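# Assemble the two printed parts to match the stand's model

## Task

Join the two 3D-printed parts so the result matches the assembled example displayed on the stand.

## Robot and tools

Robot: two seven-joint arms, left_arm and right_arm, each with a two-finger gripper. left_arm has rigid fingers. right_arm has fingers that can fold: a part held in the outer quarter of the pads (near the tips) is squeezed normally, but a part held deeper toward the palm can be pulled inward, held loosely, or squeezed harder than asked, and can slip out later. Pressing right_arm's fingertips into a surface folds them easily unless fully closed, so a move may pass the surface unnoticed and spoil the next grip.

Frames: the scene frame has its origin at table height midway between the nominal bases, +z up, +x out over the table, left_arm on the +y side (arm names do not match image left and right). Calibrated bases: left_arm at (-0.010, +0.336, 0) m, quat_wxyz (+1.000, 0, 0, -0.012); right_arm at (+0.020, -0.375, 0) m, quat_wxyz (+1.000, 0, 0, +0.008). Each arm's reported hand pose, targets and offsets use that arm's own base frame; fixed cameras and the table use the scene frame. Reported poses can be off by a few centimetres. Gripper axes: fingers point along +z, close along y. end_effector_position is the point between the pads when closed; fingertips reach about 33 mm past it (9 mm when wide open).

execute_actions(actions, cameras): actions is a list of actions; each action is a list of up to 15 rows, one per 1/30 s step; a short action repeats its last row to fill 15 steps. Every row is one list of 18 numbers in [-1, 1] covering both arms: left dx, dy, dz, rx, ry, rz, left position, force_limit, speed, then the same nine for the right arm. dx..rz are an offset, not a pose: measured from that arm's Hand target at the start of the action, along that arm's base axes; 1.0 equals 0.6 m or 180 degrees; rx, ry, rz form one rotation vector, turning about the Hand target's point. All rows of an action count from the same start, but each new action starts from the updated Hand target, so repeating an offset keeps moving. Six zeros re-request the current Hand target. Always resend each gripper's intended position, force_limit and speed, since 0 is a real command. Images return only if actions is empty or cameras names them.

Gripper numbers: position +1 is 140 mm open, pads meet near -0.8, -1 closes until blocked. force_limit sets pad force after a slow close (about 14 N at -1, 40 N at 0, 58 N at +1); speed sets closing rate (about 30, 140, 250 mm/s at -1, 0, +1). Faster closes from farther away grip harder. Both start at +1. object_status: 0 moving, 1 blocked while opening, 2 blocked while closing (a grip), 3 reached target or pads met. Check for 2 after closing. To grip harder, raise force_limit and nudge position (-1 to -0.98); to soften, reopen and close slowly. position_measured is in counts: 3 open, 75 about 100 mm, 139 about 60 mm, 200 about 20 mm, 230 closed.

move(target, speed, blend, blocking, cameras): drives each gripper in a straight line toward a target. target is one 18-number row (same layout, offsets from the Hand target in base axes) or up to 15 such rows, all counted from the same starting Hand targets. speed in m/s, 0.002 to 2, default 0.25 (one value or one per target). blend in metres rounds corners between listed targets; 0 stops at each. blocking=false returns after about 0.5 s while motion continues. Moves do not avoid obstacles or the other arm and cap at 10 s. The result adds a move: line (done, off_target, moving, held, fault) plus limits such as paced or held.

wait(seconds 0-10): let time pass. stop(): brake a running move. zoom_image(camera, region [x0,y0,x1,y1] pixels, max 504x504) enlarges part of the newest image from cam_high, cam_bench, cam_left_wrist or cam_right_wrist (all 672x504). set_collision_behavior(contact_force_n 20, 40 or 85) changes contact force limits (starts at 40 N); not during a move. clear_fault(arm) clears a reported torque or force fault. finished_scene() ends the attempt permanently; the assembly must stay correct without the robot.

Control details: each step the command is clipped to 70 mm and 16 degrees from the measured pose, so one action may fall short; Hand target is the clipped command. If the gripper settles short, send the gap as an offset. To end a push, command back past the gripper.

Result lines: end_effector_position and quat per arm (base frame), Hand target, Tool commands, joint positions, velocities (within noise = still), joint and external torques, flange force (gripper axes; includes held weight), step readings, and Wrist depth grids (7x7 cells, distances ahead of the camera, '-' unknown). Joint ranges (rad): waist ±2.901, shoulder ±1.836, upper arm roll ±2.901, elbow -3.077 to -0.117, forearm roll ±2.876, wrist pitch 0.440 to 4.622, wrist roll ±3.051. Torque load limits: 35, 35, 32, 30, 12, 12, 12 N m.

Avoid: dropping parts or letting anything leave the table; releasing moving parts; fast or hard collisions with the table, stand or fixed objects; gripping hard on a part still resting on something; any contact or squeezing between the two grippers (can end the attempt); exceeding joint limits or speeds (faults); long stretched holds that overheat motors (MOTOR HOT warning, then a 30-60 s brake).

Each tool is called after "Call:" as name([rows], argument=value, ...), one row to a line, values as JSON.

## Session

Call:
execute_actions(actions=[])

Scene clock: 0.00 s.
left_arm: end_effector_position=(+0.5088, -0.1000, +0.1164) position_measured=3 object_status=3 end_effector_quat_wxyz=(+0.192, +0.960, -0.052, +0.196) | right_arm: end_effector_position=(+0.1058, +0.0734, +0.1735) position_measured=3 object_status=3 end_effector_quat_wxyz=(-0.353, -0.419, +0.626, +0.555)
Joint positions: left_arm=[-0.218 -0.107 0.094 -2.624 -1.095 2.756 -0.599] | right_arm=[-0.117 0.235 -0.033 -2.49 0.274 1.303 0.08]
Joint velocities: within noise
Joint torques (N m): no reading
External joint torques (N m): no reading
Flange force (N): no reading
Wrist depth (mm): cam_left_wrist=[222 236 257 279 305 234 218 / 219 232 252 273 300 - 271 / 216 228 245 266 293 309 345 / 213 137 243 265 287 307 340 / - 119 240 258 281 305 116 / - 217 235 253 276 297 323 / - 215 230 248 270 292 247] | cam_right_wrist=[166 165 157 156 153 149 184 / 215 219 397 2401 175 3212 185 / 247 318 509 2476 - 3127 198 / 234 145 528 4485 3714 143 127 / - 334 550 986 3714 - 115 / 264 341 569 2796 2764 - 2612 / 267 347 602 657 616 603 -]
Hand target: left_arm +0.5088, -0.1000, +0.1164; +0.192, +0.960, -0.052, +0.196 | right_arm +0.1058, +0.0734, +0.1735; -0.353, -0.419, +0.626, +0.555
Tool commands: left_gripper/position=+1.0 left_gripper/force_limit=+1.0 left_gripper/speed=+1.0 right_gripper/position=+1.0 right_gripper/force_limit=+1.0 right_gripper/speed=+1.0

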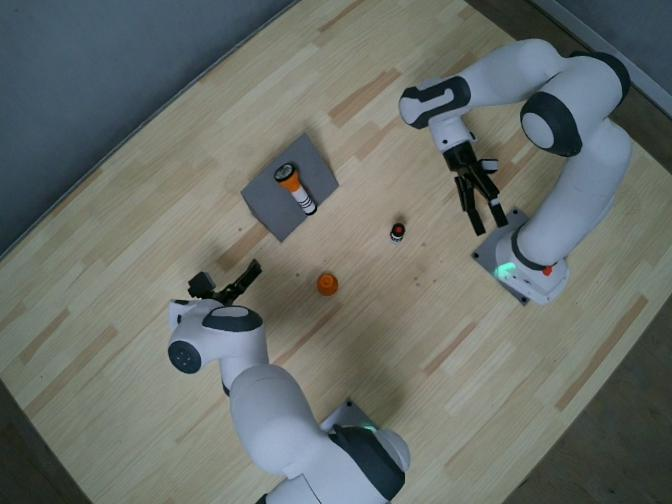

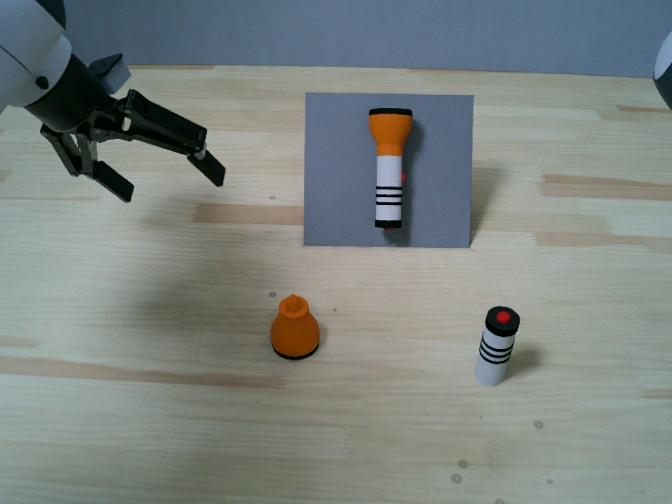

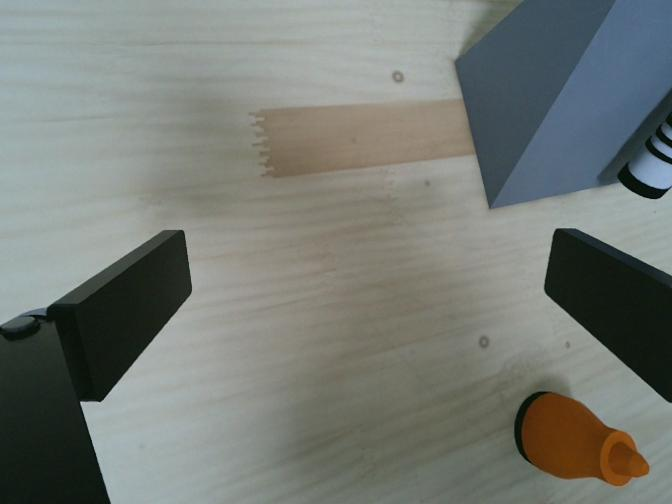

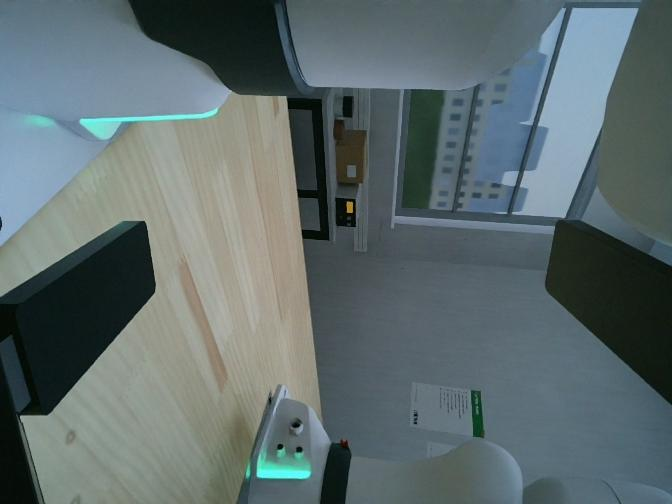

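Call:
zoom_image(camera="cam_bench", region=[300, 80, 480, 250])

Call:
zoom_image(camera="cam_bench", region=[240, 270, 360, 390])

Call:
zoom_image(camera="cam_bench", region=[440, 280, 560, 400])

Call:
zoom_image(camera="cam_high", region=[230, 120, 430, 310])

Scaled by 2.800 from the camera's 672x504 image, which has a finer 960x720 frame.

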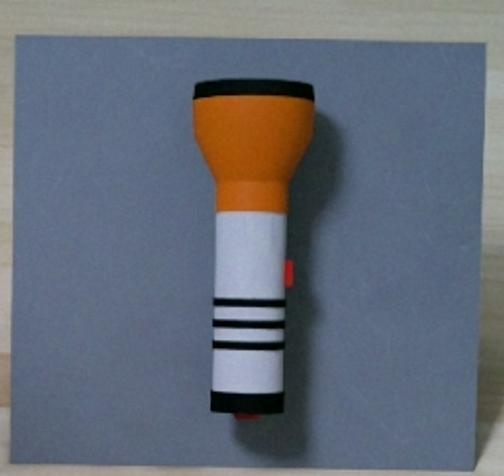

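Scaled by 4.200 from the camera's 672x504 image, which has a finer 960x720 frame.

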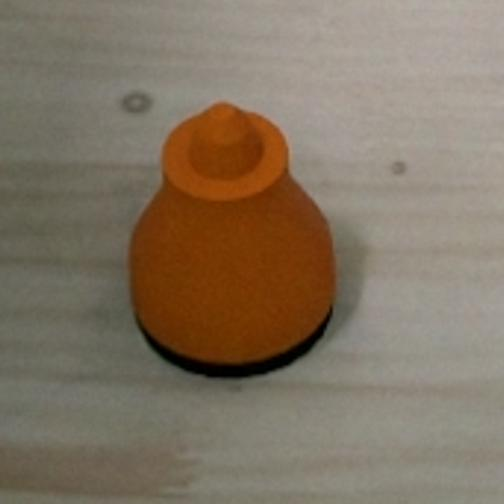

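Scaled by 4.200 from the camera's 672x504 image, which has a finer 960x720 frame.

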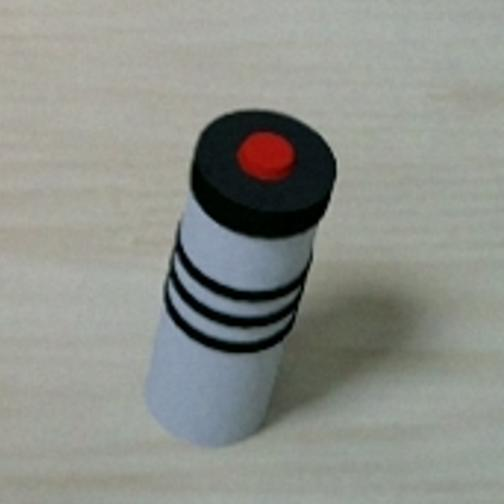

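Scaled by 2.520 from the camera's 672x504 image, which has a finer 960x720 frame.

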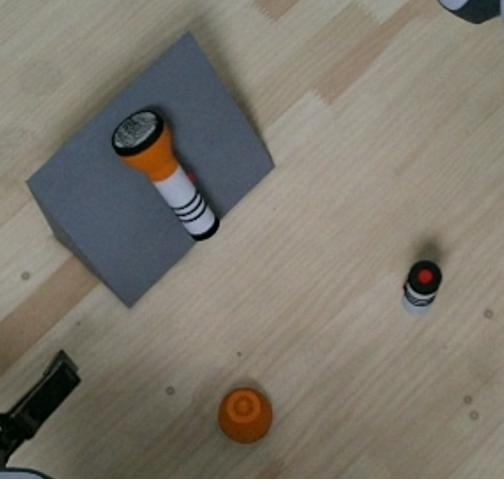

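Call:
move(target=[-0.265,-0.567,0.307,0.124,0.127,0.034,1,1,1,0,0,0,0,0,0,1,1,1], speed=0.35, cameras=["all"])

Scene clock: 15.33 s.
left_arm: end_effector_position=(+0.3503, -0.4408, +0.3005) position_measured=3 object_status=3 end_effector_quat_wxyz=(+0.002, +1.000, -0.002, +0.000) | right_arm: end_effector_position=(+0.1058, +0.0734, +0.1735) position_measured=3 object_status=3 end_effector_quat_wxyz=(-0.353, -0.419, +0.626, +0.555)
Joint positions: left_arm=[0.692 -0.108 -1.54 -1.859 -0.115 1.858 -2.383] | right_arm=[-0.117 0.235 -0.033 -2.49 0.274 1.303 0.08]
Joint velocities: left_arm=[0.002 0 -0.001 0.001 0 -0.002 -0.005] | right_arm=[within noise]
Joint torques (N m): left_arm=[0.63 0.85 1.8 25.49 0.83 2.3 -0.08] | right_arm=[-0.33 -27.65 -0.2 11.77 0.75 -2.11 0]
External joint torques (N m): left_arm=[0.77 -0.52 -1.62 0.6 -0.07 -0.3 -0.08] | right_arm=[-0.63 0.33 -0.67 -0.27 0.13 0.07 -0.1]
Flange force (N): left_arm=[0.0 0.0 0.0] | right_arm=[1.4 -0.9 0.1]
Wrist depth (mm): cam_left_wrist=[390 387 385 383 381 376 376 / 410 405 407 400 401 398 399 / 434 433 429 427 419 428 422 / 458 137 454 460 453 441 434 / - 119 483 485 484 476 116 / - 535 519 519 516 499 410 / - 567 566 554 557 484 385] | cam_right_wrist=[166 165 157 156 153 149 176 / 215 218 395 2122 2864 - 184 / 247 317 507 2732 3169 - 198 / 233 145 529 4851 3495 142 127 / - 334 550 986 - - 115 / 264 342 571 1095 2934 - - / 266 347 597 673 655 625 -]
Hand target: left_arm +0.3498, -0.4402, +0.3006; +0.000, +1.000, +0.001, -0.001 | right_arm +0.1058, +0.0734, +0.1735; -0.353, -0.419, +0.626, +0.555
Off the commanded pose: left_arm 0.001 m, 0 deg | right_arm 0.000 m, 0 deg.
move: done; limits=paced

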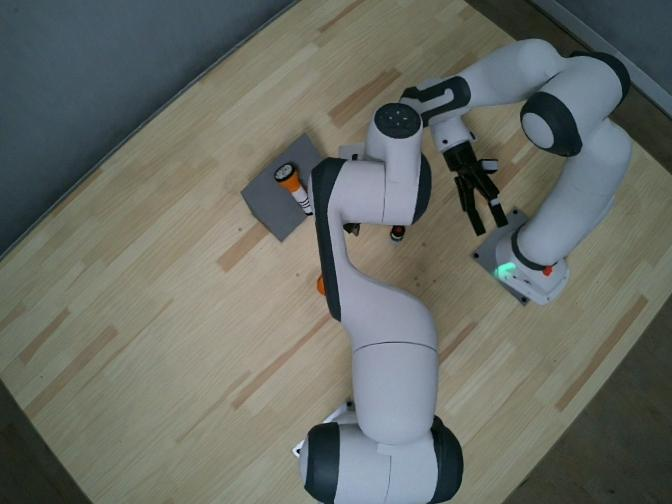

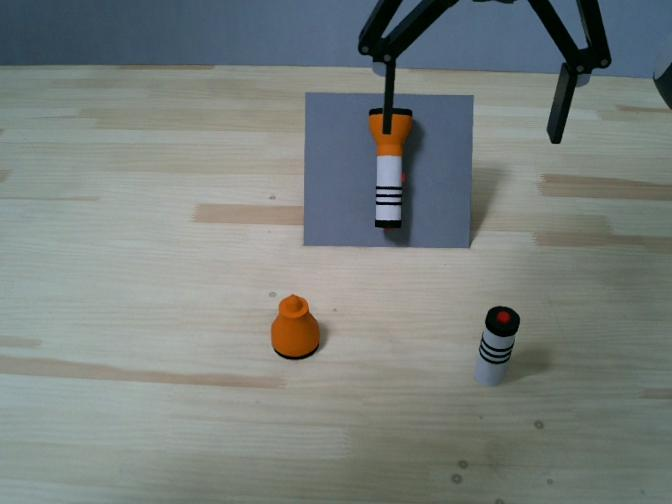

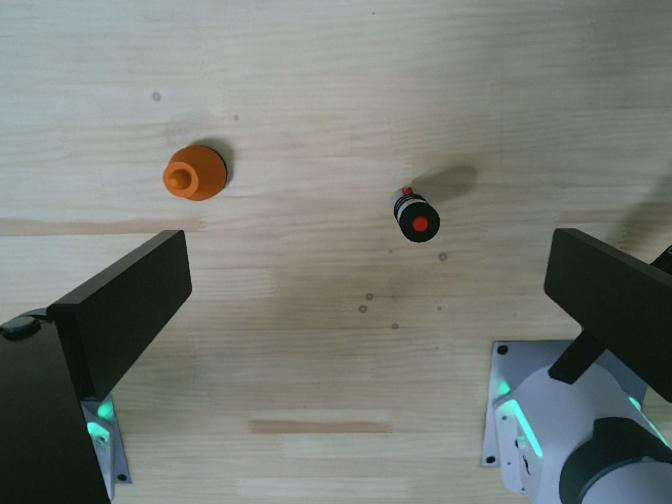

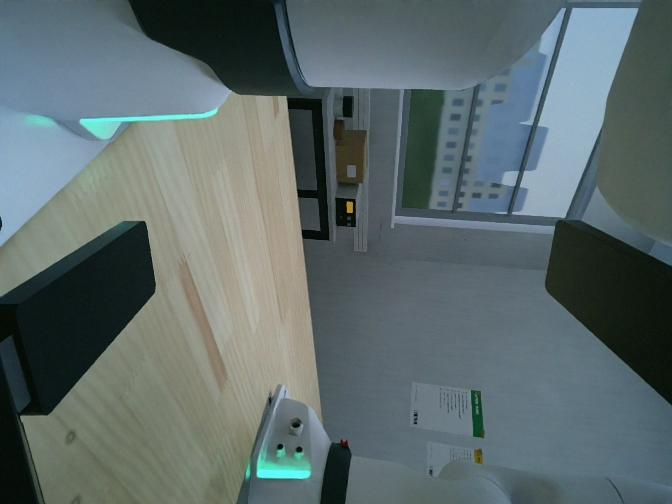

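Call:
move(target=[-0.064,-0.128,-0.184,0,0,0,1,1,1,0,0,0,0,0,0,1,1,1], cameras=["cam_left_wrist","cam_bench"])

Scene clock: 25.67 s.
left_arm: end_effector_position=(+0.3125, -0.5169, +0.1896) position_measured=3 object_status=3 end_effector_quat_wxyz=(+0.000, +1.000, +0.004, +0.001) | right_arm: end_effector_position=(+0.1058, +0.0734, +0.1735) position_measured=3 object_status=3 end_effector_quat_wxyz=(-0.353, -0.419, +0.626, +0.555)
Joint positions: left_arm=[1.087 -0.415 -1.995 -1.882 -0.418 2.026 -2.329] | right_arm=[-0.117 0.235 -0.033 -2.49 0.274 1.303 0.08]
Joint velocities: left_arm=[0.003 0.002 -0.003 0 0 0 0.007] | right_arm=[within noise]
Joint torques (N m): left_arm=[0.69 26.11 10.5 22.94 0.77 2.38 0.29] | right_arm=[-0.29 -27.58 -0.22 11.82 0.75 -2.12 0]
External joint torques (N m): left_arm=[0.71 1.27 -1.86 0.39 -0.08 -0.23 0.29] | right_arm=[-0.43 0.29 -0.54 -0.16 0.15 0.05 -0.1]
Flange force (N): left_arm=[4.5 4.9 0.8] | right_arm=[0.9 -0.9 -0.1]
Wrist depth (mm): cam_left_wrist=[289 288 288 286 284 280 281 / 300 305 302 300 300 298 295 / 317 323 320 311 317 314 311 / 344 138 344 340 337 331 324 / - 118 365 361 358 358 116 / - 390 390 384 383 373 248 / - 424 421 414 411 347 322] | cam_right_wrist=[166 165 157 156 153 154 176 / 215 218 397 2450 180 3256 184 / 246 316 510 2732 4402 2899 198 / 233 146 528 3548 3773 150 127 / - 334 549 1003 - - 115 / 264 340 570 914 3169 - - / 267 349 599 655 660 642 594]
Hand target: left_arm +0.3114, -0.5170, +0.1902; +0.000, +1.000, +0.001, -0.001 | right_arm +0.1058, +0.0734, +0.1735; -0.353, -0.419, +0.626, +0.555
Off the commanded pose: left_arm 0.001 m, 0 deg | right_arm 0.000 m, 0 deg.
move: done
Images, in order (width x height): cam_bench 672x504, cam_left_wrist 672x504.

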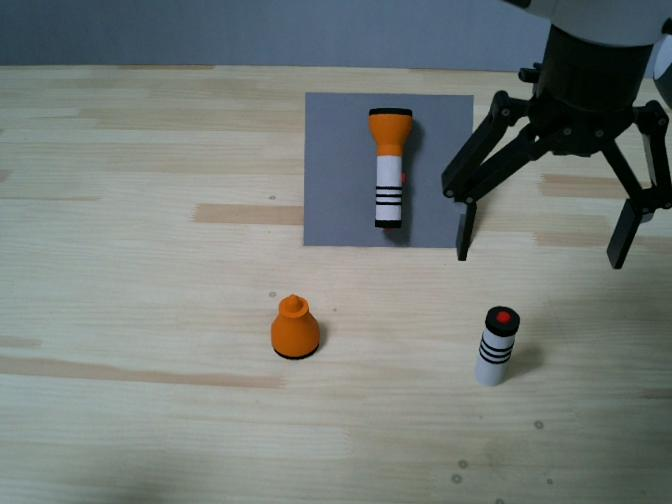

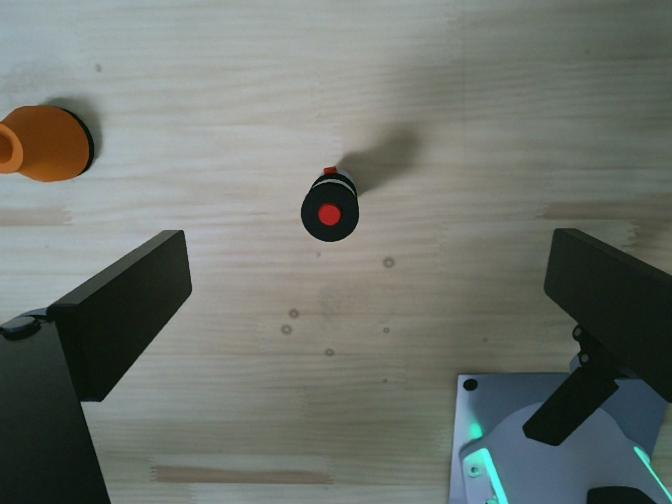

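Call:
move(target=[0,0.0275,-0.2037,0,0,0,1,1,1,0,0,0,0,0,0,1,1,1], cameras=["cam_left_wrist","cam_bench"])

Scene clock: 30.77 s.
left_arm: end_effector_position=(+0.3110, -0.4986, +0.0668) position_measured=3 object_status=3 end_effector_quat_wxyz=(-0.003, +1.000, +0.004, -0.001) | right_arm: end_effector_position=(+0.1058, +0.0734, +0.1735) position_measured=3 object_status=3 end_effector_quat_wxyz=(-0.353, -0.419, +0.626, +0.555)
Joint positions: left_arm=[1.215 -0.539 -2.172 -2.034 -0.582 2.264 -2.208] | right_arm=[-0.117 0.235 -0.033 -2.49 0.274 1.303 0.08]
Joint velocities: left_arm=[-0.001 -0.001 0 -0.001 0 0.001 0.007] | right_arm=[within noise]
Joint torques (N m): left_arm=[0.44 31.46 12.49 19.74 0.62 2.74 0.34] | right_arm=[-0.34 -27.7 -0.18 11.84 0.75 -2.1 -0.01]
External joint torques (N m): left_arm=[0.54 1.52 -1.6 0.4 -0.09 0.16 0.34] | right_arm=[-0.54 0.33 -0.55 -0.24 0.14 0.08 -0.11]
Flange force (N): left_arm=[1.9 0.9 1.8] | right_arm=[1.1 -1.0 0.1]
Wrist depth (mm): cam_left_wrist=[181 180 179 177 176 174 173 / 191 190 189 187 186 184 182 / 202 201 200 198 196 194 193 / 215 138 213 120 206 205 201 / - 118 226 119 219 220 116 / - 247 245 241 239 236 235 / - 264 263 258 257 254 250] | cam_right_wrist=[166 165 157 156 153 157 175 / 215 218 395 2221 - - 184 / 247 317 508 2796 3301 3127 198 / 233 145 528 1948 - 150 127 / - 334 546 1007 - - 115 / 264 342 571 855 2934 - - / 267 347 600 658 675 630 -]
Hand target: left_arm +0.3114, -0.5005, +0.0680; +0.000, +1.000, +0.001, -0.001 | right_arm +0.1058, +0.0734, +0.1735; -0.353, -0.419, +0.626, +0.555
Off the commanded pose: left_arm 0.002 m, 0 deg | right_arm 0.000 m, 0 deg.
move: done
Images, in order (width x height): cam_bench 672x504, cam_left_wrist 672x504.

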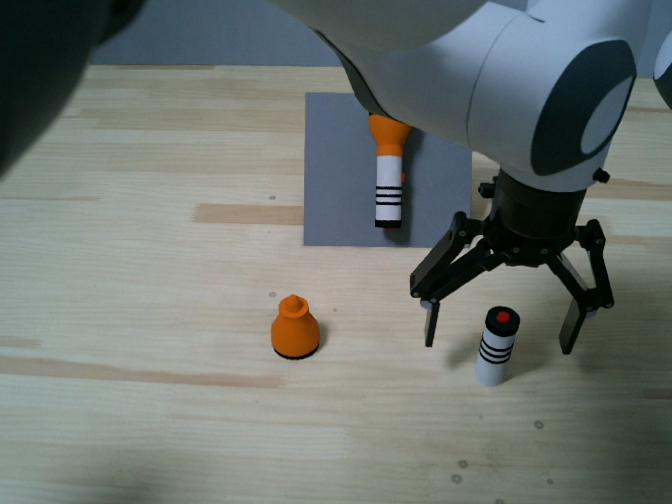

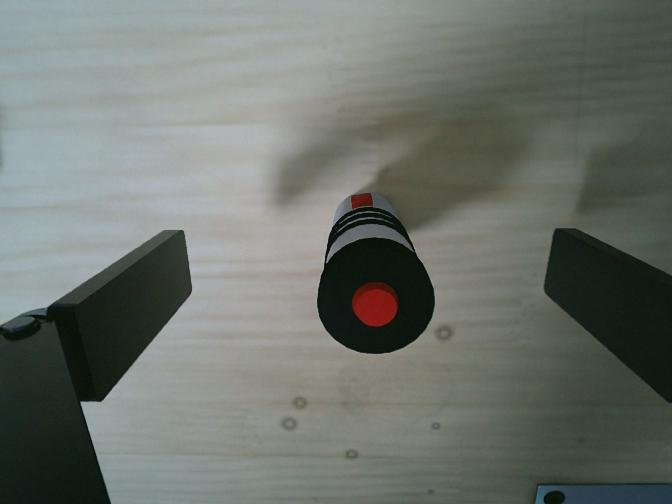

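Call:
move(target=[0,0,0,0,0,0,-1,0,-1,0,0,0,0,0,0,1,1,1])

Call:
wait(seconds=1.5, cameras=["cam_left_wrist"])

Scene clock: 37.73 s.
left_arm: end_effector_position=(+0.3111, -0.4988, +0.0670) position_measured=181 object_status=0 end_effector_quat_wxyz=(-0.003, +1.000, +0.003, -0.001) | right_arm: end_effector_position=(+0.1058, +0.0734, +0.1735) position_measured=3 object_status=3 end_effector_quat_wxyz=(-0.353, -0.419, +0.626, +0.555)
Joint positions: left_arm=[1.215 -0.539 -2.172 -2.034 -0.582 2.265 -2.206] | right_arm=[-0.117 0.235 -0.033 -2.49 0.274 1.303 0.08]
Joint torques (N m): left_arm=[0.38 31.29 12.55 19.72 0.6 2.7 0.34] | right_arm=[-0.3 -27.64 -0.19 11.77 0.76 -2.1 -0.03]
External joint torques (N m): left_arm=[0.42 1.4 -1.57 0.42 -0.11 0.11 0.34] | right_arm=[-0.45 0.37 -0.52 -0.25 0.15 0.08 -0.13]
Flange force (N): left_arm=[1.8 1.1 1.8] | right_arm=[1.0 -1.1 0.1]
Wrist depth (mm): cam_left_wrist=[181 180 178 177 176 174 173 / 191 190 188 187 186 184 182 / 202 202 200 195 196 195 193 / 216 215 211 113 138 206 204 / 229 - 89 118 117 93 216 / - - - 240 - - - / - - - 259 - - -] | cam_right_wrist=[166 165 157 156 153 148 175 / 214 218 397 2353 2641 - 184 / 247 317 507 2450 - 3169 198 / 233 145 529 855 - 150 127 / - 333 549 1090 - - 115 / 264 342 566 1116 2830 3047 - / 267 347 599 658 673 632 -]
Hand target: left_arm +0.3114, -0.5005, +0.0680; +0.000, +1.000, +0.001, -0.001 | right_arm +0.1058, +0.0734, +0.1735; -0.353, -0.419, +0.626, +0.555
Off the commanded pose: left_arm 0.002 m, 0 deg | right_arm 0.000 m, 0 deg.
move: done

Scene clock: 39.23 s.
left_arm: end_effector_position=(+0.3111, -0.4988, +0.0670) position_measured=181 object_status=2 end_effector_quat_wxyz=(-0.003, +1.000, +0.003, -0.001) | right_arm: end_effector_position=(+0.1058, +0.0734, +0.1735) position_measured=3 object_status=3 end_effector_quat_wxyz=(-0.353, -0.419, +0.626, +0.555)
Joint positions: left_arm=[1.215 -0.539 -2.172 -2.034 -0.582 2.265 -2.206] | right_arm=[-0.117 0.235 -0.033 -2.49 0.274 1.303 0.08]
Joint torques (N m): left_arm=[0.4 31.32 12.6 19.64 0.6 2.72 0.38] | right_arm=[-0.32 -27.67 -0.21 11.77 0.75 -2.09 -0.03]
External joint torques (N m): left_arm=[0.48 1.36 -1.53 0.26 -0.12 0.12 0.38] | right_arm=[-0.5 0.37 -0.57 -0.29 0.13 0.08 -0.13]
Flange force (N): left_arm=[1.7 0.6 2.0] | right_arm=[1.1 -1.1 0.2]
Wrist depth (mm): cam_left_wrist=[181 180 178 177 176 174 174 / 191 190 189 188 186 183 182 / 203 200 201 197 197 195 194 / 217 215 211 114 137 207 203 / 231 - 89 118 117 93 215 / - - - 239 - - - / - - - 258 - - -] | cam_right_wrist=[166 165 157 156 153 149 176 / 215 219 397 2285 2971 2529 184 / 247 318 510 2701 2864 2732 198 / 233 145 527 2971 - 142 127 / - 333 549 958 - - 115 / 264 342 570 1165 2864 - - / 267 350 599 668 658 634 -]
Hand target: left_arm +0.3114, -0.5005, +0.0680; +0.000, +1.000, +0.001, -0.001 | right_arm +0.1058, +0.0734, +0.1735; -0.353, -0.419, +0.626, +0.555
Tool commands: left_gripper/position=-1.0 left_gripper/force_limit=+0.0 left_gripper/speed=-1.0 right_gripper/position=+1.0 right_gripper/force_limit=+1.0 right_gripper/speed=+1.0
Off the commanded pose: left_arm 0.002 m, 0 deg | right_arm 0.000 m, 0 deg.
wait: 1.50 s; at rest by 0.17 s
Images, in order (width x height): cam_left_wrist 672x504.

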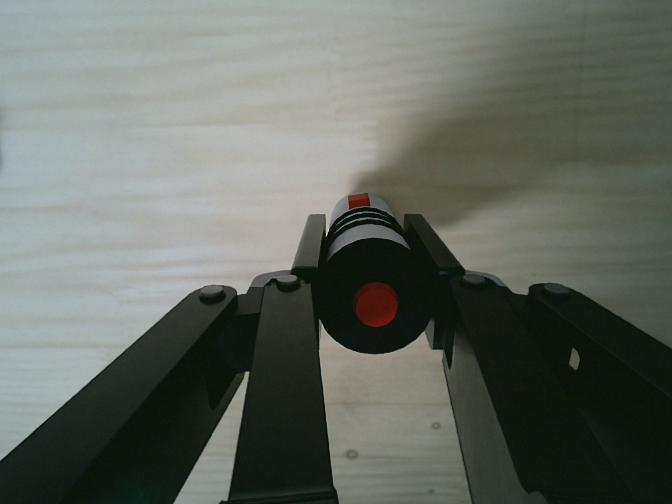

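Call:
move([
  [0,0,0.2,0,0,0,-1,0,-1,0,0,0,0,0,0,1,1,1],
  [0.061,0.279,0.24,0,0,0,-1,0,-1,0,0,0,0,0,0,1,1,1],
], blend=0.05, cameras=["cam_left_wrist","cam_bench"])

Scene clock: 44.53 s.
left_arm: end_effector_position=(+0.3475, -0.3328, +0.2125) position_measured=181 object_status=2 end_effector_quat_wxyz=(+0.000, +1.000, -0.001, -0.002) | right_arm: end_effector_position=(+0.1058, +0.0734, +0.1735) position_measured=3 object_status=3 end_effector_quat_wxyz=(-0.353, -0.419, +0.626, +0.555)
Joint positions: left_arm=[1.289 0.369 -2.121 -2.287 0.351 2.058 -2.602] | right_arm=[-0.117 0.235 -0.033 -2.49 0.274 1.303 0.08]
Joint velocities: left_arm=[-0.002 -0.001 0.001 0.001 0.001 0 -0.005] | right_arm=[within noise]
Joint torques (N m): left_arm=[0.69 4.99 -11.25 23.04 0.74 2.72 -0.08] | right_arm=[-0.3 -27.6 -0.19 11.81 0.73 -2.1 -0.03]
External joint torques (N m): left_arm=[0.53 -0.64 -1.76 -0.13 -0.1 0.17 -0.08] | right_arm=[-0.54 0.45 -0.61 -0.3 0.11 0.06 -0.13]
Flange force (N): left_arm=[-4.7 -2.0 -1.5] | right_arm=[1.2 -1.3 0.0]
Wrist depth (mm): cam_left_wrist=[306 305 301 299 297 296 292 / 320 323 321 317 315 313 307 / 343 342 335 331 332 333 330 / 368 366 354 114 138 354 348 / 387 - 89 119 116 93 369 / - - - 410 - - - / - - - 448 - - -] | cam_right_wrist=[166 165 157 156 153 149 176 / 215 218 397 2502 3009 3009 184 / 247 316 509 2584 - 3396 198 / 233 146 525 3773 - 150 127 / - 335 549 3212 - - 115 / 264 342 569 1100 2502 - - / 266 347 597 655 666 2353 2529]
Hand target: left_arm +0.3480, -0.3331, +0.2120; +0.000, +1.000, +0.001, -0.001 | right_arm +0.1058, +0.0734, +0.1735; -0.353, -0.419, +0.626, +0.555
Off the commanded pose: left_arm 0.001 m, 0 deg | right_arm 0.000 m, 0 deg.
move: done
Images, in order (width x height): cam_bench 672x504, cam_left_wrist 672x504.

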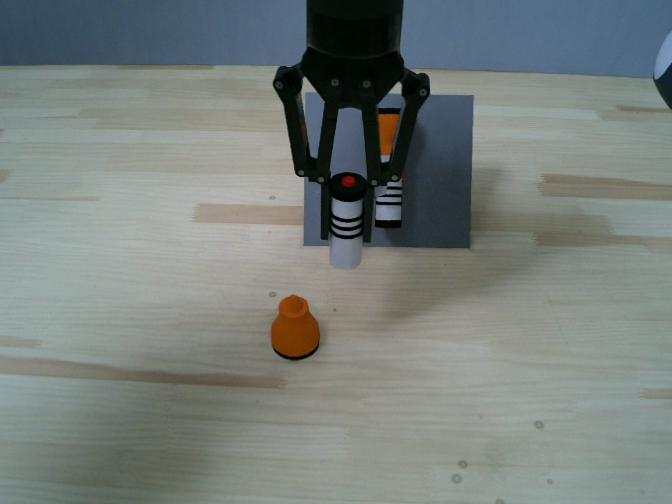

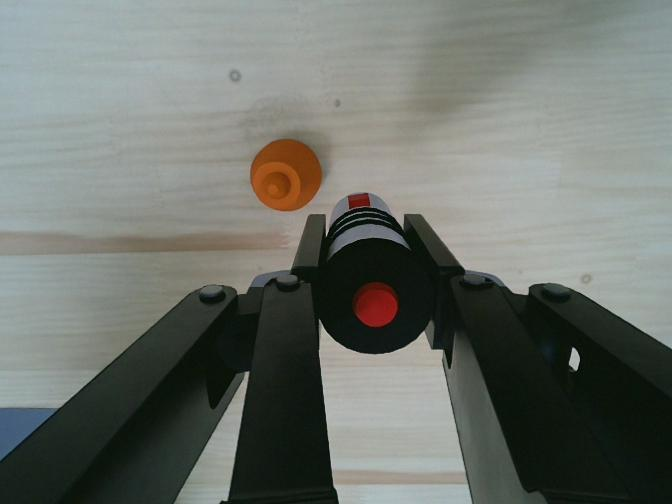

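Call:
move(target=[0.015,0.0917,-0.0617,0,0,0,-1,0,-1,0,0,0,0,0,0,1,1,1], cameras=["cam_left_wrist","cam_bench"])

Call:
zoom_image(camera="cam_bench", region=[230, 210, 370, 370])

Call:
zoom_image(camera="cam_left_wrist", region=[270, 100, 470, 300])

Scene clock: 49.83 s.
left_arm: end_effector_position=(+0.3560, -0.2775, +0.1746) position_measured=181 object_status=2 end_effector_quat_wxyz=(-0.002, +1.000, +0.005, -0.002) | right_arm: end_effector_position=(+0.1058, +0.0734, +0.1735) position_measured=3 object_status=3 end_effector_quat_wxyz=(-0.353, -0.419, +0.626, +0.555)
Joint positions: left_arm=[1.398 0.449 -2.106 -2.425 0.454 2.128 -2.591] | right_arm=[-0.117 0.235 -0.033 -2.49 0.274 1.303 0.08]
Joint velocities: left_arm=[0 0 -0.001 0.001 0.001 0.004 0.004] | right_arm=[within noise]
Joint torques (N m): left_arm=[0.29 4.65 -12.21 21.71 1.04 2.63 0.27] | right_arm=[-0.29 -27.62 -0.19 11.81 0.76 -2.1 -0.06]
External joint torques (N m): left_arm=[0.2 1.04 -1.21 -0.28 0.24 0.08 0.27] | right_arm=[-0.54 0.45 -0.61 -0.24 0.15 0.08 -0.15]
Flange force (N): left_arm=[-6.5 -5.8 -3.5] | right_arm=[1.1 -1.4 -0.1]
Wrist depth (mm): cam_left_wrist=[272 271 267 265 262 262 258 / 286 284 284 284 278 276 275 / 307 304 301 289 296 296 293 / 330 327 317 114 138 311 311 / 347 - 89 118 116 93 326 / - - - 370 - - - / - - - 397 - - -] | cam_right_wrist=[166 165 158 156 153 147 176 / 215 218 395 2141 178 - 185 / 247 317 509 2671 - - 198 / 234 146 527 2971 - 150 127 / - 333 550 951 - - 115 / 264 342 574 2732 2612 - - / 267 346 594 668 679 697 -]
Hand target: left_arm +0.3570, -0.2781, +0.1749; +0.000, +1.000, +0.001, -0.001 | right_arm +0.1058, +0.0734, +0.1735; -0.353, -0.419, +0.626, +0.555
Off the commanded pose: left_arm 0.001 m, 0 deg | right_arm 0.000 m, 0 deg.
move: done
Images, in order (width x height): cam_bench 672x504, cam_left_wrist 672x504.

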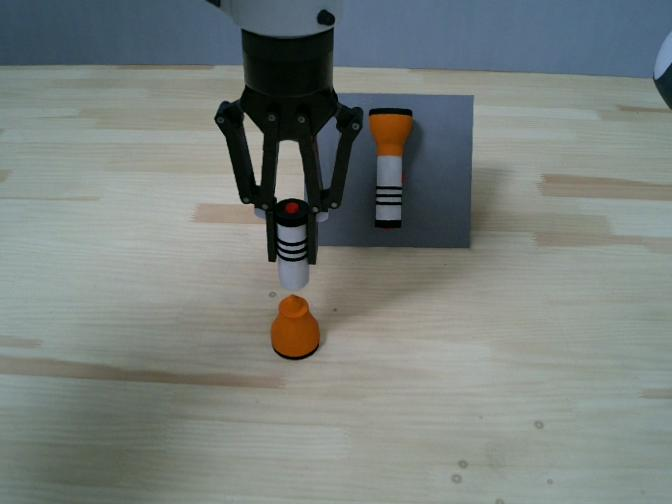

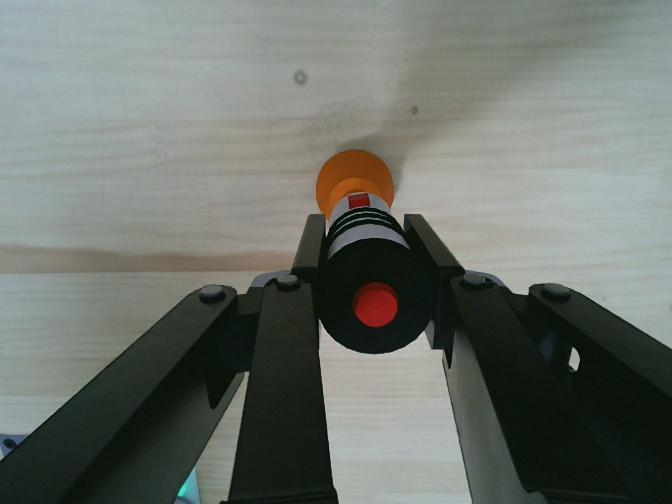

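Scaled by 3.150 from the camera's 672x504 image, which has a finer 960x720 frame.

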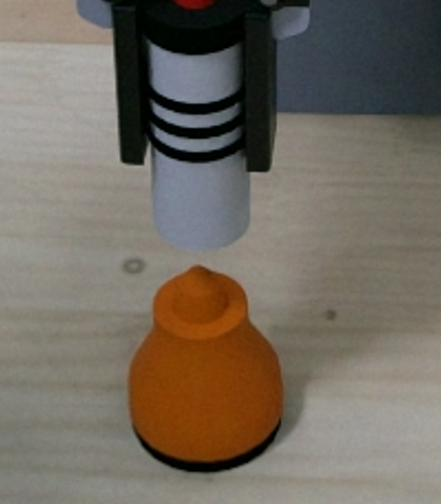

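Scaled by 2.520 from the camera's 672x504 image, which has a finer 960x720 frame.

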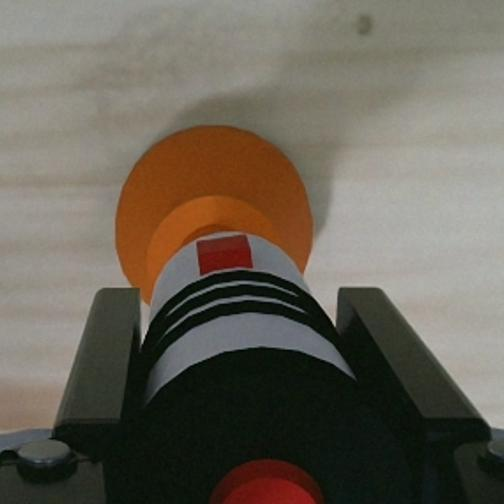

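Call:
move(target=[-0.0017,0.0027,-0.061,0,0,0,-1,0,-1,0,0,0,0,0,0,1,1,1], speed=0.08, cameras=["cam_left_wrist","cam_bench"])

Call:
zoom_image(camera="cam_bench", region=[230, 230, 370, 370])

Call:
zoom_image(camera="cam_left_wrist", region=[270, 100, 470, 300])

Scene clock: 60.07 s.
left_arm: end_effector_position=(+0.3548, -0.2760, +0.1387) position_measured=181 object_status=2 end_effector_quat_wxyz=(+0.000, +1.000, +0.005, -0.003) | right_arm: end_effector_position=(+0.1058, +0.0734, +0.1735) position_measured=3 object_status=3 end_effector_quat_wxyz=(-0.353, -0.419, +0.626, +0.555)
Joint positions: left_arm=[1.35 0.398 -2.022 -2.477 0.455 2.238 -2.581] | right_arm=[-0.117 0.235 -0.033 -2.49 0.274 1.303 0.08]
Joint velocities: left_arm=[-0.002 -0.001 0.001 0.001 0 0.005 0.003] | right_arm=[within noise]
Joint torques (N m): left_arm=[-0.58 2.71 -11.01 21.58 0.91 2.76 0.27] | right_arm=[-0.32 -27.62 -0.23 11.81 0.76 -2.1 -0.01]
External joint torques (N m): left_arm=[-0.71 -0.43 -1.02 0.26 0.17 0.2 0.27] | right_arm=[-0.54 0.4 -0.63 -0.25 0.15 0.07 -0.1]
Flange force (N): left_arm=[0.2 2.2 -0.1] | right_arm=[1.1 -1.2 0.0]
Wrist depth (mm): cam_left_wrist=[237 238 236 234 232 231 229 / 252 251 250 249 245 245 243 / 270 269 265 255 259 259 258 / 287 286 280 114 138 276 275 / 308 - 89 119 116 93 287 / - - - 322 - - - / - - - 351 - - -] | cam_right_wrist=[166 165 157 156 153 148 176 / 215 218 396 2401 3009 2796 184 / 247 317 511 2764 3212 - 198 / 233 145 527 858 - 150 127 / - 335 551 1020 - - 115 / 264 342 571 970 2450 - - / 267 349 597 655 673 670 -]
Hand target: left_arm +0.3560, -0.2765, +0.1383; +0.000, +1.000, +0.001, -0.001 | right_arm +0.1058, +0.0734, +0.1735; -0.353, -0.419, +0.626, +0.555
Off the commanded pose: left_arm 0.001 m, 0 deg | right_arm 0.000 m, 0 deg.
move: done
Images, in order (width x height): cam_bench 672x504, cam_left_wrist 672x504.

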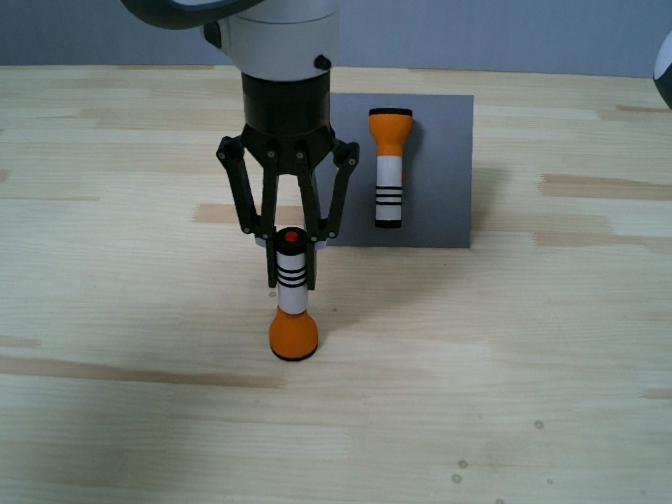

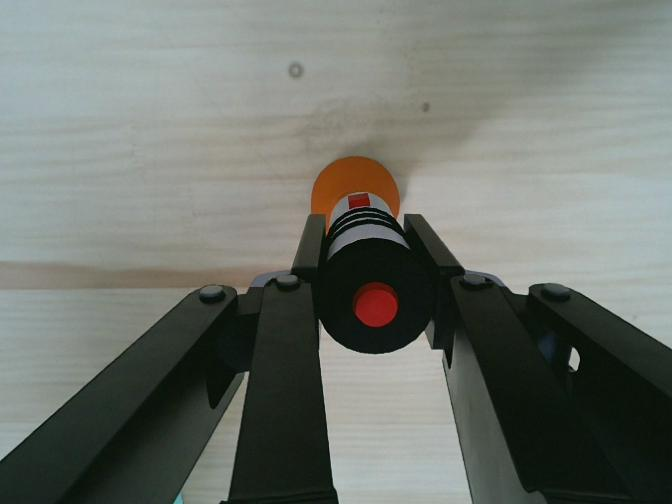

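Scaled by 3.600 from the camera's 672x504 image, which has a finer 960x720 frame.

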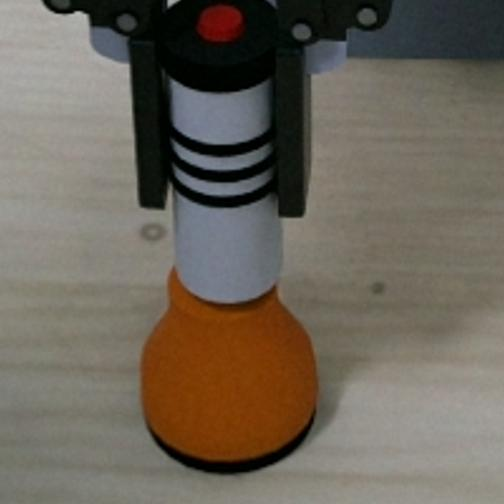

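Scaled by 2.520 from the camera's 672x504 image, which has a finer 960x720 frame.

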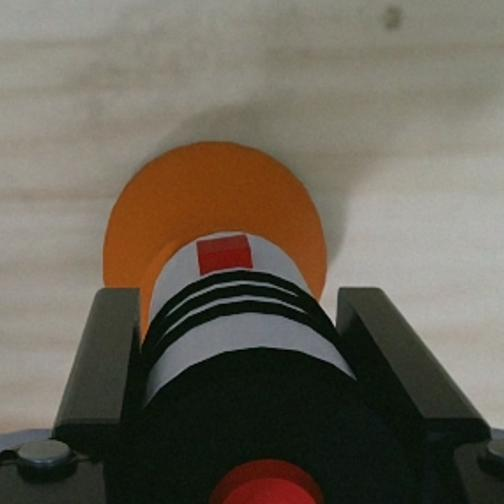

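Call:
move([
  [0,0.002,0,0,0,0,-1,0,-1,0,0,0,0,0,0,1,1,1],
  [0,0.002,-0.006,0,0,0,-1,0,-1,0,0,0,0,0,0,1,1,1],
], speed=0.03, cameras=["cam_left_wrist","cam_bench"])

Call:
zoom_image(camera="cam_bench", region=[230, 230, 370, 370])

Scene clock: 67.67 s.
left_arm: end_effector_position=(+0.3553, -0.2751, +0.1354) position_measured=181 object_status=2 end_effector_quat_wxyz=(+0.000, +1.000, +0.005, -0.002) | right_arm: end_effector_position=(+0.1058, +0.0734, +0.1735) position_measured=3 object_status=3 end_effector_quat_wxyz=(-0.353, -0.419, +0.626, +0.555)
Joint positions: left_arm=[1.346 0.395 -2.012 -2.482 0.458 2.249 -2.579] | right_arm=[-0.117 0.235 -0.033 -2.49 0.274 1.303 0.08]
Joint torques (N m): left_arm=[-0.12 2.37 -10.64 20.96 0.82 2.85 0.34] | right_arm=[-0.33 -27.61 -0.25 11.79 0.78 -2.11 -0.07]
External joint torques (N m): left_arm=[-0.25 -0.67 -0.71 -0.33 0.09 0.29 0.34] | right_arm=[-0.5 0.36 -0.6 -0.23 0.17 0.07 -0.17]
Flange force (N): left_arm=[-0.2 1.1 1.6] | right_arm=[1.1 -1.1 0.0]
Wrist depth (mm): cam_left_wrist=[235 233 234 231 230 228 228 / 249 249 246 245 244 242 241 / 265 265 262 240 258 257 254 / 281 281 277 114 138 273 272 / 304 - 89 118 116 93 285 / - - - 319 - - - / - - - 344 - - -] | cam_right_wrist=[166 165 157 156 153 148 175 / 214 218 397 2425 - - 184 / 247 316 509 2764 - 2529 198 / 233 146 528 2934 - 143 127 / - 334 548 897 - - 115 / 264 340 569 837 2201 - - / 266 348 602 658 666 637 -]
Hand target: left_arm +0.3560, -0.2753, +0.1347; +0.000, +1.000, +0.001, -0.001 | right_arm +0.1058, +0.0734, +0.1735; -0.353, -0.419, +0.626, +0.555
Off the commanded pose: left_arm 0.001 m, 0 deg | right_arm 0.000 m, 0 deg.
move: done
Images, in order (width x height): cam_bench 672x504, cam_left_wrist 672x504.

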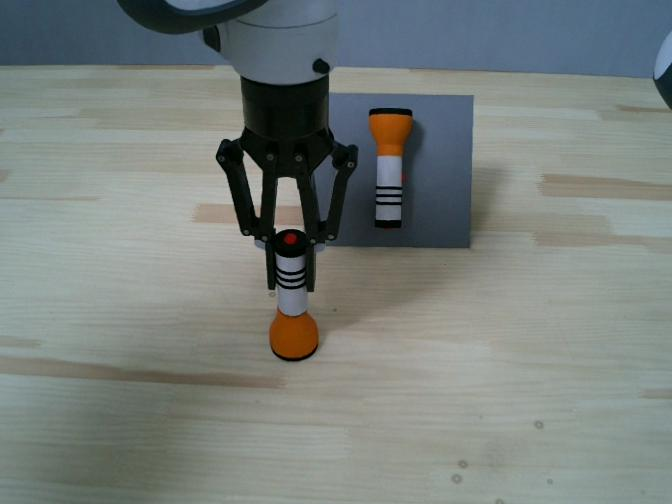

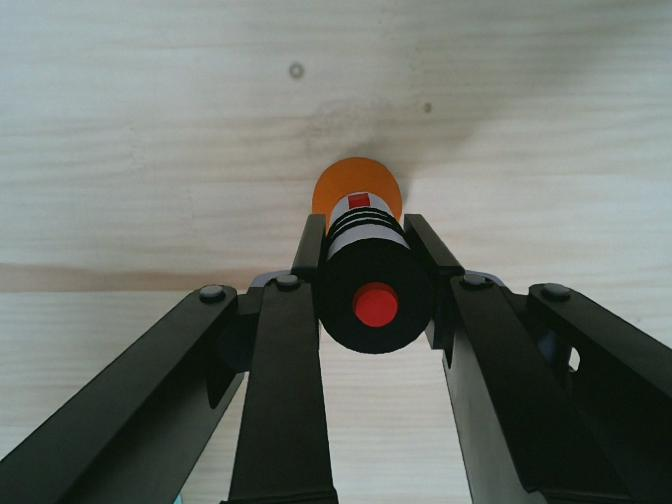

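Scaled by 3.600 from the camera's 672x504 image, which has a finer 960x720 frame.

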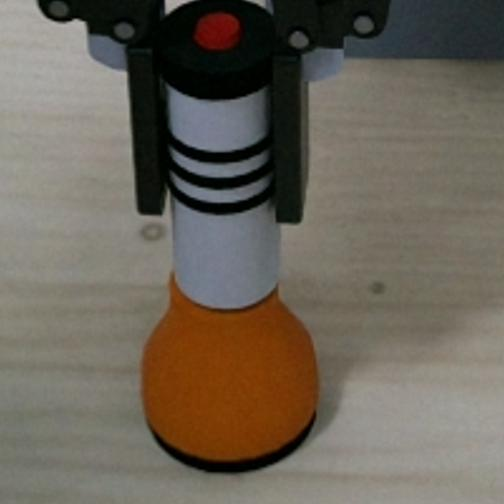

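Call:
move(target=[0,0,-0.006,0,0,0,-1,0,-1,0,0,0,0,0,0,1,1,1], speed=0.03)

Call:
move(target=[0,0,-0.005,0,0,0,-1,0,-1,0,0,0,0,0,0,1,1,1], speed=0.03, cameras=["cam_left_wrist","cam_bench"])

Call:
zoom_image(camera="cam_bench", region=[230, 230, 370, 370])

Scene clock: 69.90 s.
left_arm: end_effector_position=(+0.3556, -0.2753, +0.1323) position_measured=181 object_status=2 end_effector_quat_wxyz=(+0.001, +1.000, +0.005, -0.002) | right_arm: end_effector_position=(+0.1058, +0.0734, +0.1735) position_measured=3 object_status=3 end_effector_quat_wxyz=(-0.353, -0.419, +0.626, +0.555)
Joint positions: left_arm=[1.337 0.389 -2.001 -2.485 0.458 2.26 -2.578] | right_arm=[-0.117 0.235 -0.033 -2.49 0.274 1.303 0.08]
Joint torques (N m): left_arm=[-0.43 1.85 -9.85 20.07 0.81 2.85 0.33] | right_arm=[-0.29 -27.6 -0.24 11.83 0.74 -2.11 -0.04]
External joint torques (N m): left_arm=[-0.62 -0.99 -0.09 -1.09 0.08 0.3 0.33] | right_arm=[-0.5 0.33 -0.62 -0.17 0.13 0.07 -0.14]
Flange force (N): left_arm=[1.8 2.9 5.6] | right_arm=[1.1 -1.0 -0.2]
Wrist depth (mm): cam_left_wrist=[232 232 230 228 227 226 224 / 247 245 243 243 241 239 238 / 262 262 260 239 254 254 252 / 280 278 272 114 138 272 268 / 298 - 89 118 116 93 282 / - - - 315 - - - / - - - 340 - - -] | cam_right_wrist=[166 165 157 156 153 157 184 / 215 218 397 2401 - 2934 185 / 247 318 509 2971 - 3256 198 / 234 145 529 3127 - 150 127 / - 334 548 1188 3256 - 115 / 264 341 570 951 2671 3212 - / 267 349 599 655 660 2308 -]
Hand target: left_arm +0.3560, -0.2753, +0.1311; +0.000, +1.000, +0.001, -0.001 | right_arm +0.1058, +0.0734, +0.1735; -0.353, -0.419, +0.626, +0.555
Off the commanded pose: left_arm 0.001 m, 0 deg | right_arm 0.000 m, 0 deg.
move: done

Scene clock: 70.80 s.
left_arm: end_effector_position=(+0.3571, -0.2768, +0.1321) position_measured=181 object_status=2 end_effector_quat_wxyz=(+0.003, +1.000, +0.005, -0.001) | right_arm: end_effector_position=(+0.1058, +0.0734, +0.1735) position_measured=3 object_status=3 end_effector_quat_wxyz=(-0.353, -0.419, +0.626, +0.555)
Joint positions: left_arm=[1.329 0.388 -1.992 -2.483 0.458 2.265 -2.578] | right_arm=[-0.117 0.235 -0.033 -2.49 0.274 1.303 0.08]
Joint torques (N m): left_arm=[-1.09 -0.22 -8.85 17.06 0.94 3.34 0.27] | right_arm=[-0.3 -27.7 -0.16 11.8 0.75 -2.1 -0.04]
External joint torques (N m): left_arm=[-1.13 -2.84 1.08 -4.08 0.22 0.77 0.27] | right_arm=[-0.54 0.41 -0.57 -0.33 0.13 0.07 -0.14]
Flange force (N): left_arm=[4.2 6.4 18.8] | right_arm=[1.2 -1.2 0.2]
Wrist depth (mm): cam_left_wrist=[232 231 230 229 227 226 225 / 246 244 244 242 242 240 238 / 262 260 260 247 256 254 252 / 280 277 273 113 138 269 268 / 299 - 89 118 116 93 283 / - - - 314 - - - / - - - 341 - - -] | cam_right_wrist=[165 165 157 156 153 149 176 / 214 218 397 2285 2934 - 184 / 247 318 510 2764 3127 3773 198 / 233 145 527 3348 3834 151 127 / - 333 548 1085 3212 - 115 / 264 342 573 849 3212 - - / 266 348 597 662 677 710 -]
Hand target: left_arm +0.3560, -0.2753, +0.1281; +0.000, +1.000, +0.001, -0.001 | right_arm +0.1058, +0.0734, +0.1735; -0.353, -0.419, +0.626, +0.555
Off the commanded pose: left_arm 0.004 m, 1 deg | right_arm 0.000 m, 0 deg.
move: off_target (left_arm)
Images, in order (width x height): cam_bench 672x504, cam_left_wrist 672x504.

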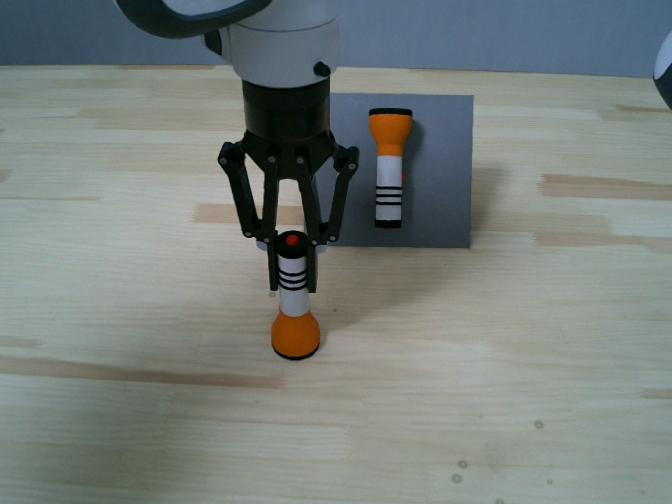

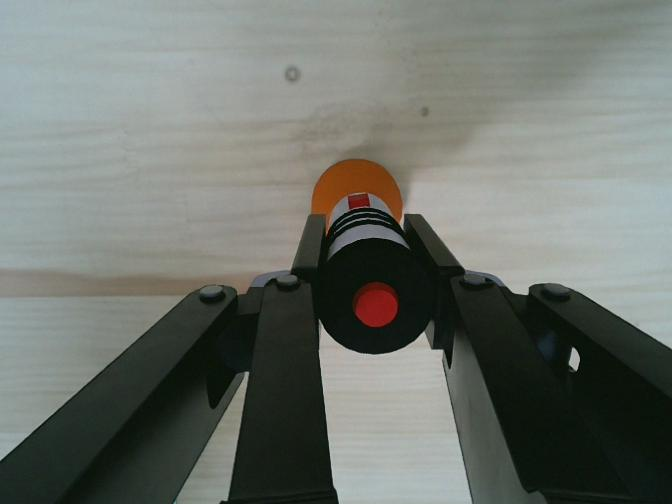

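Scaled by 3.600 from the camera's 672x504 image, which has a finer 960x720 frame.

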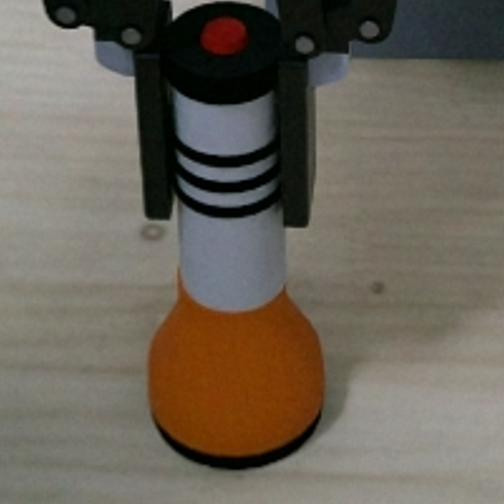

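Call:
zoom_image(camera="cam_bench", region=[265, 285, 325, 335])

Scaled by 8.400 from the camera's 672x504 image, which has a finer 960x720 frame.

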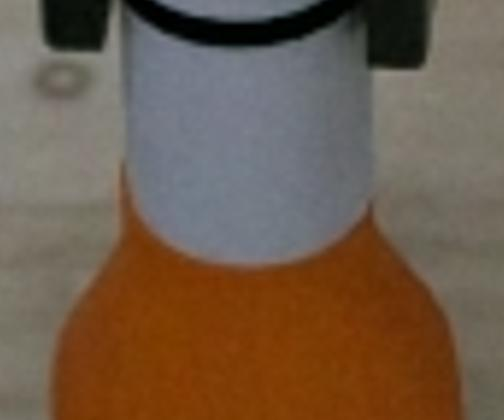

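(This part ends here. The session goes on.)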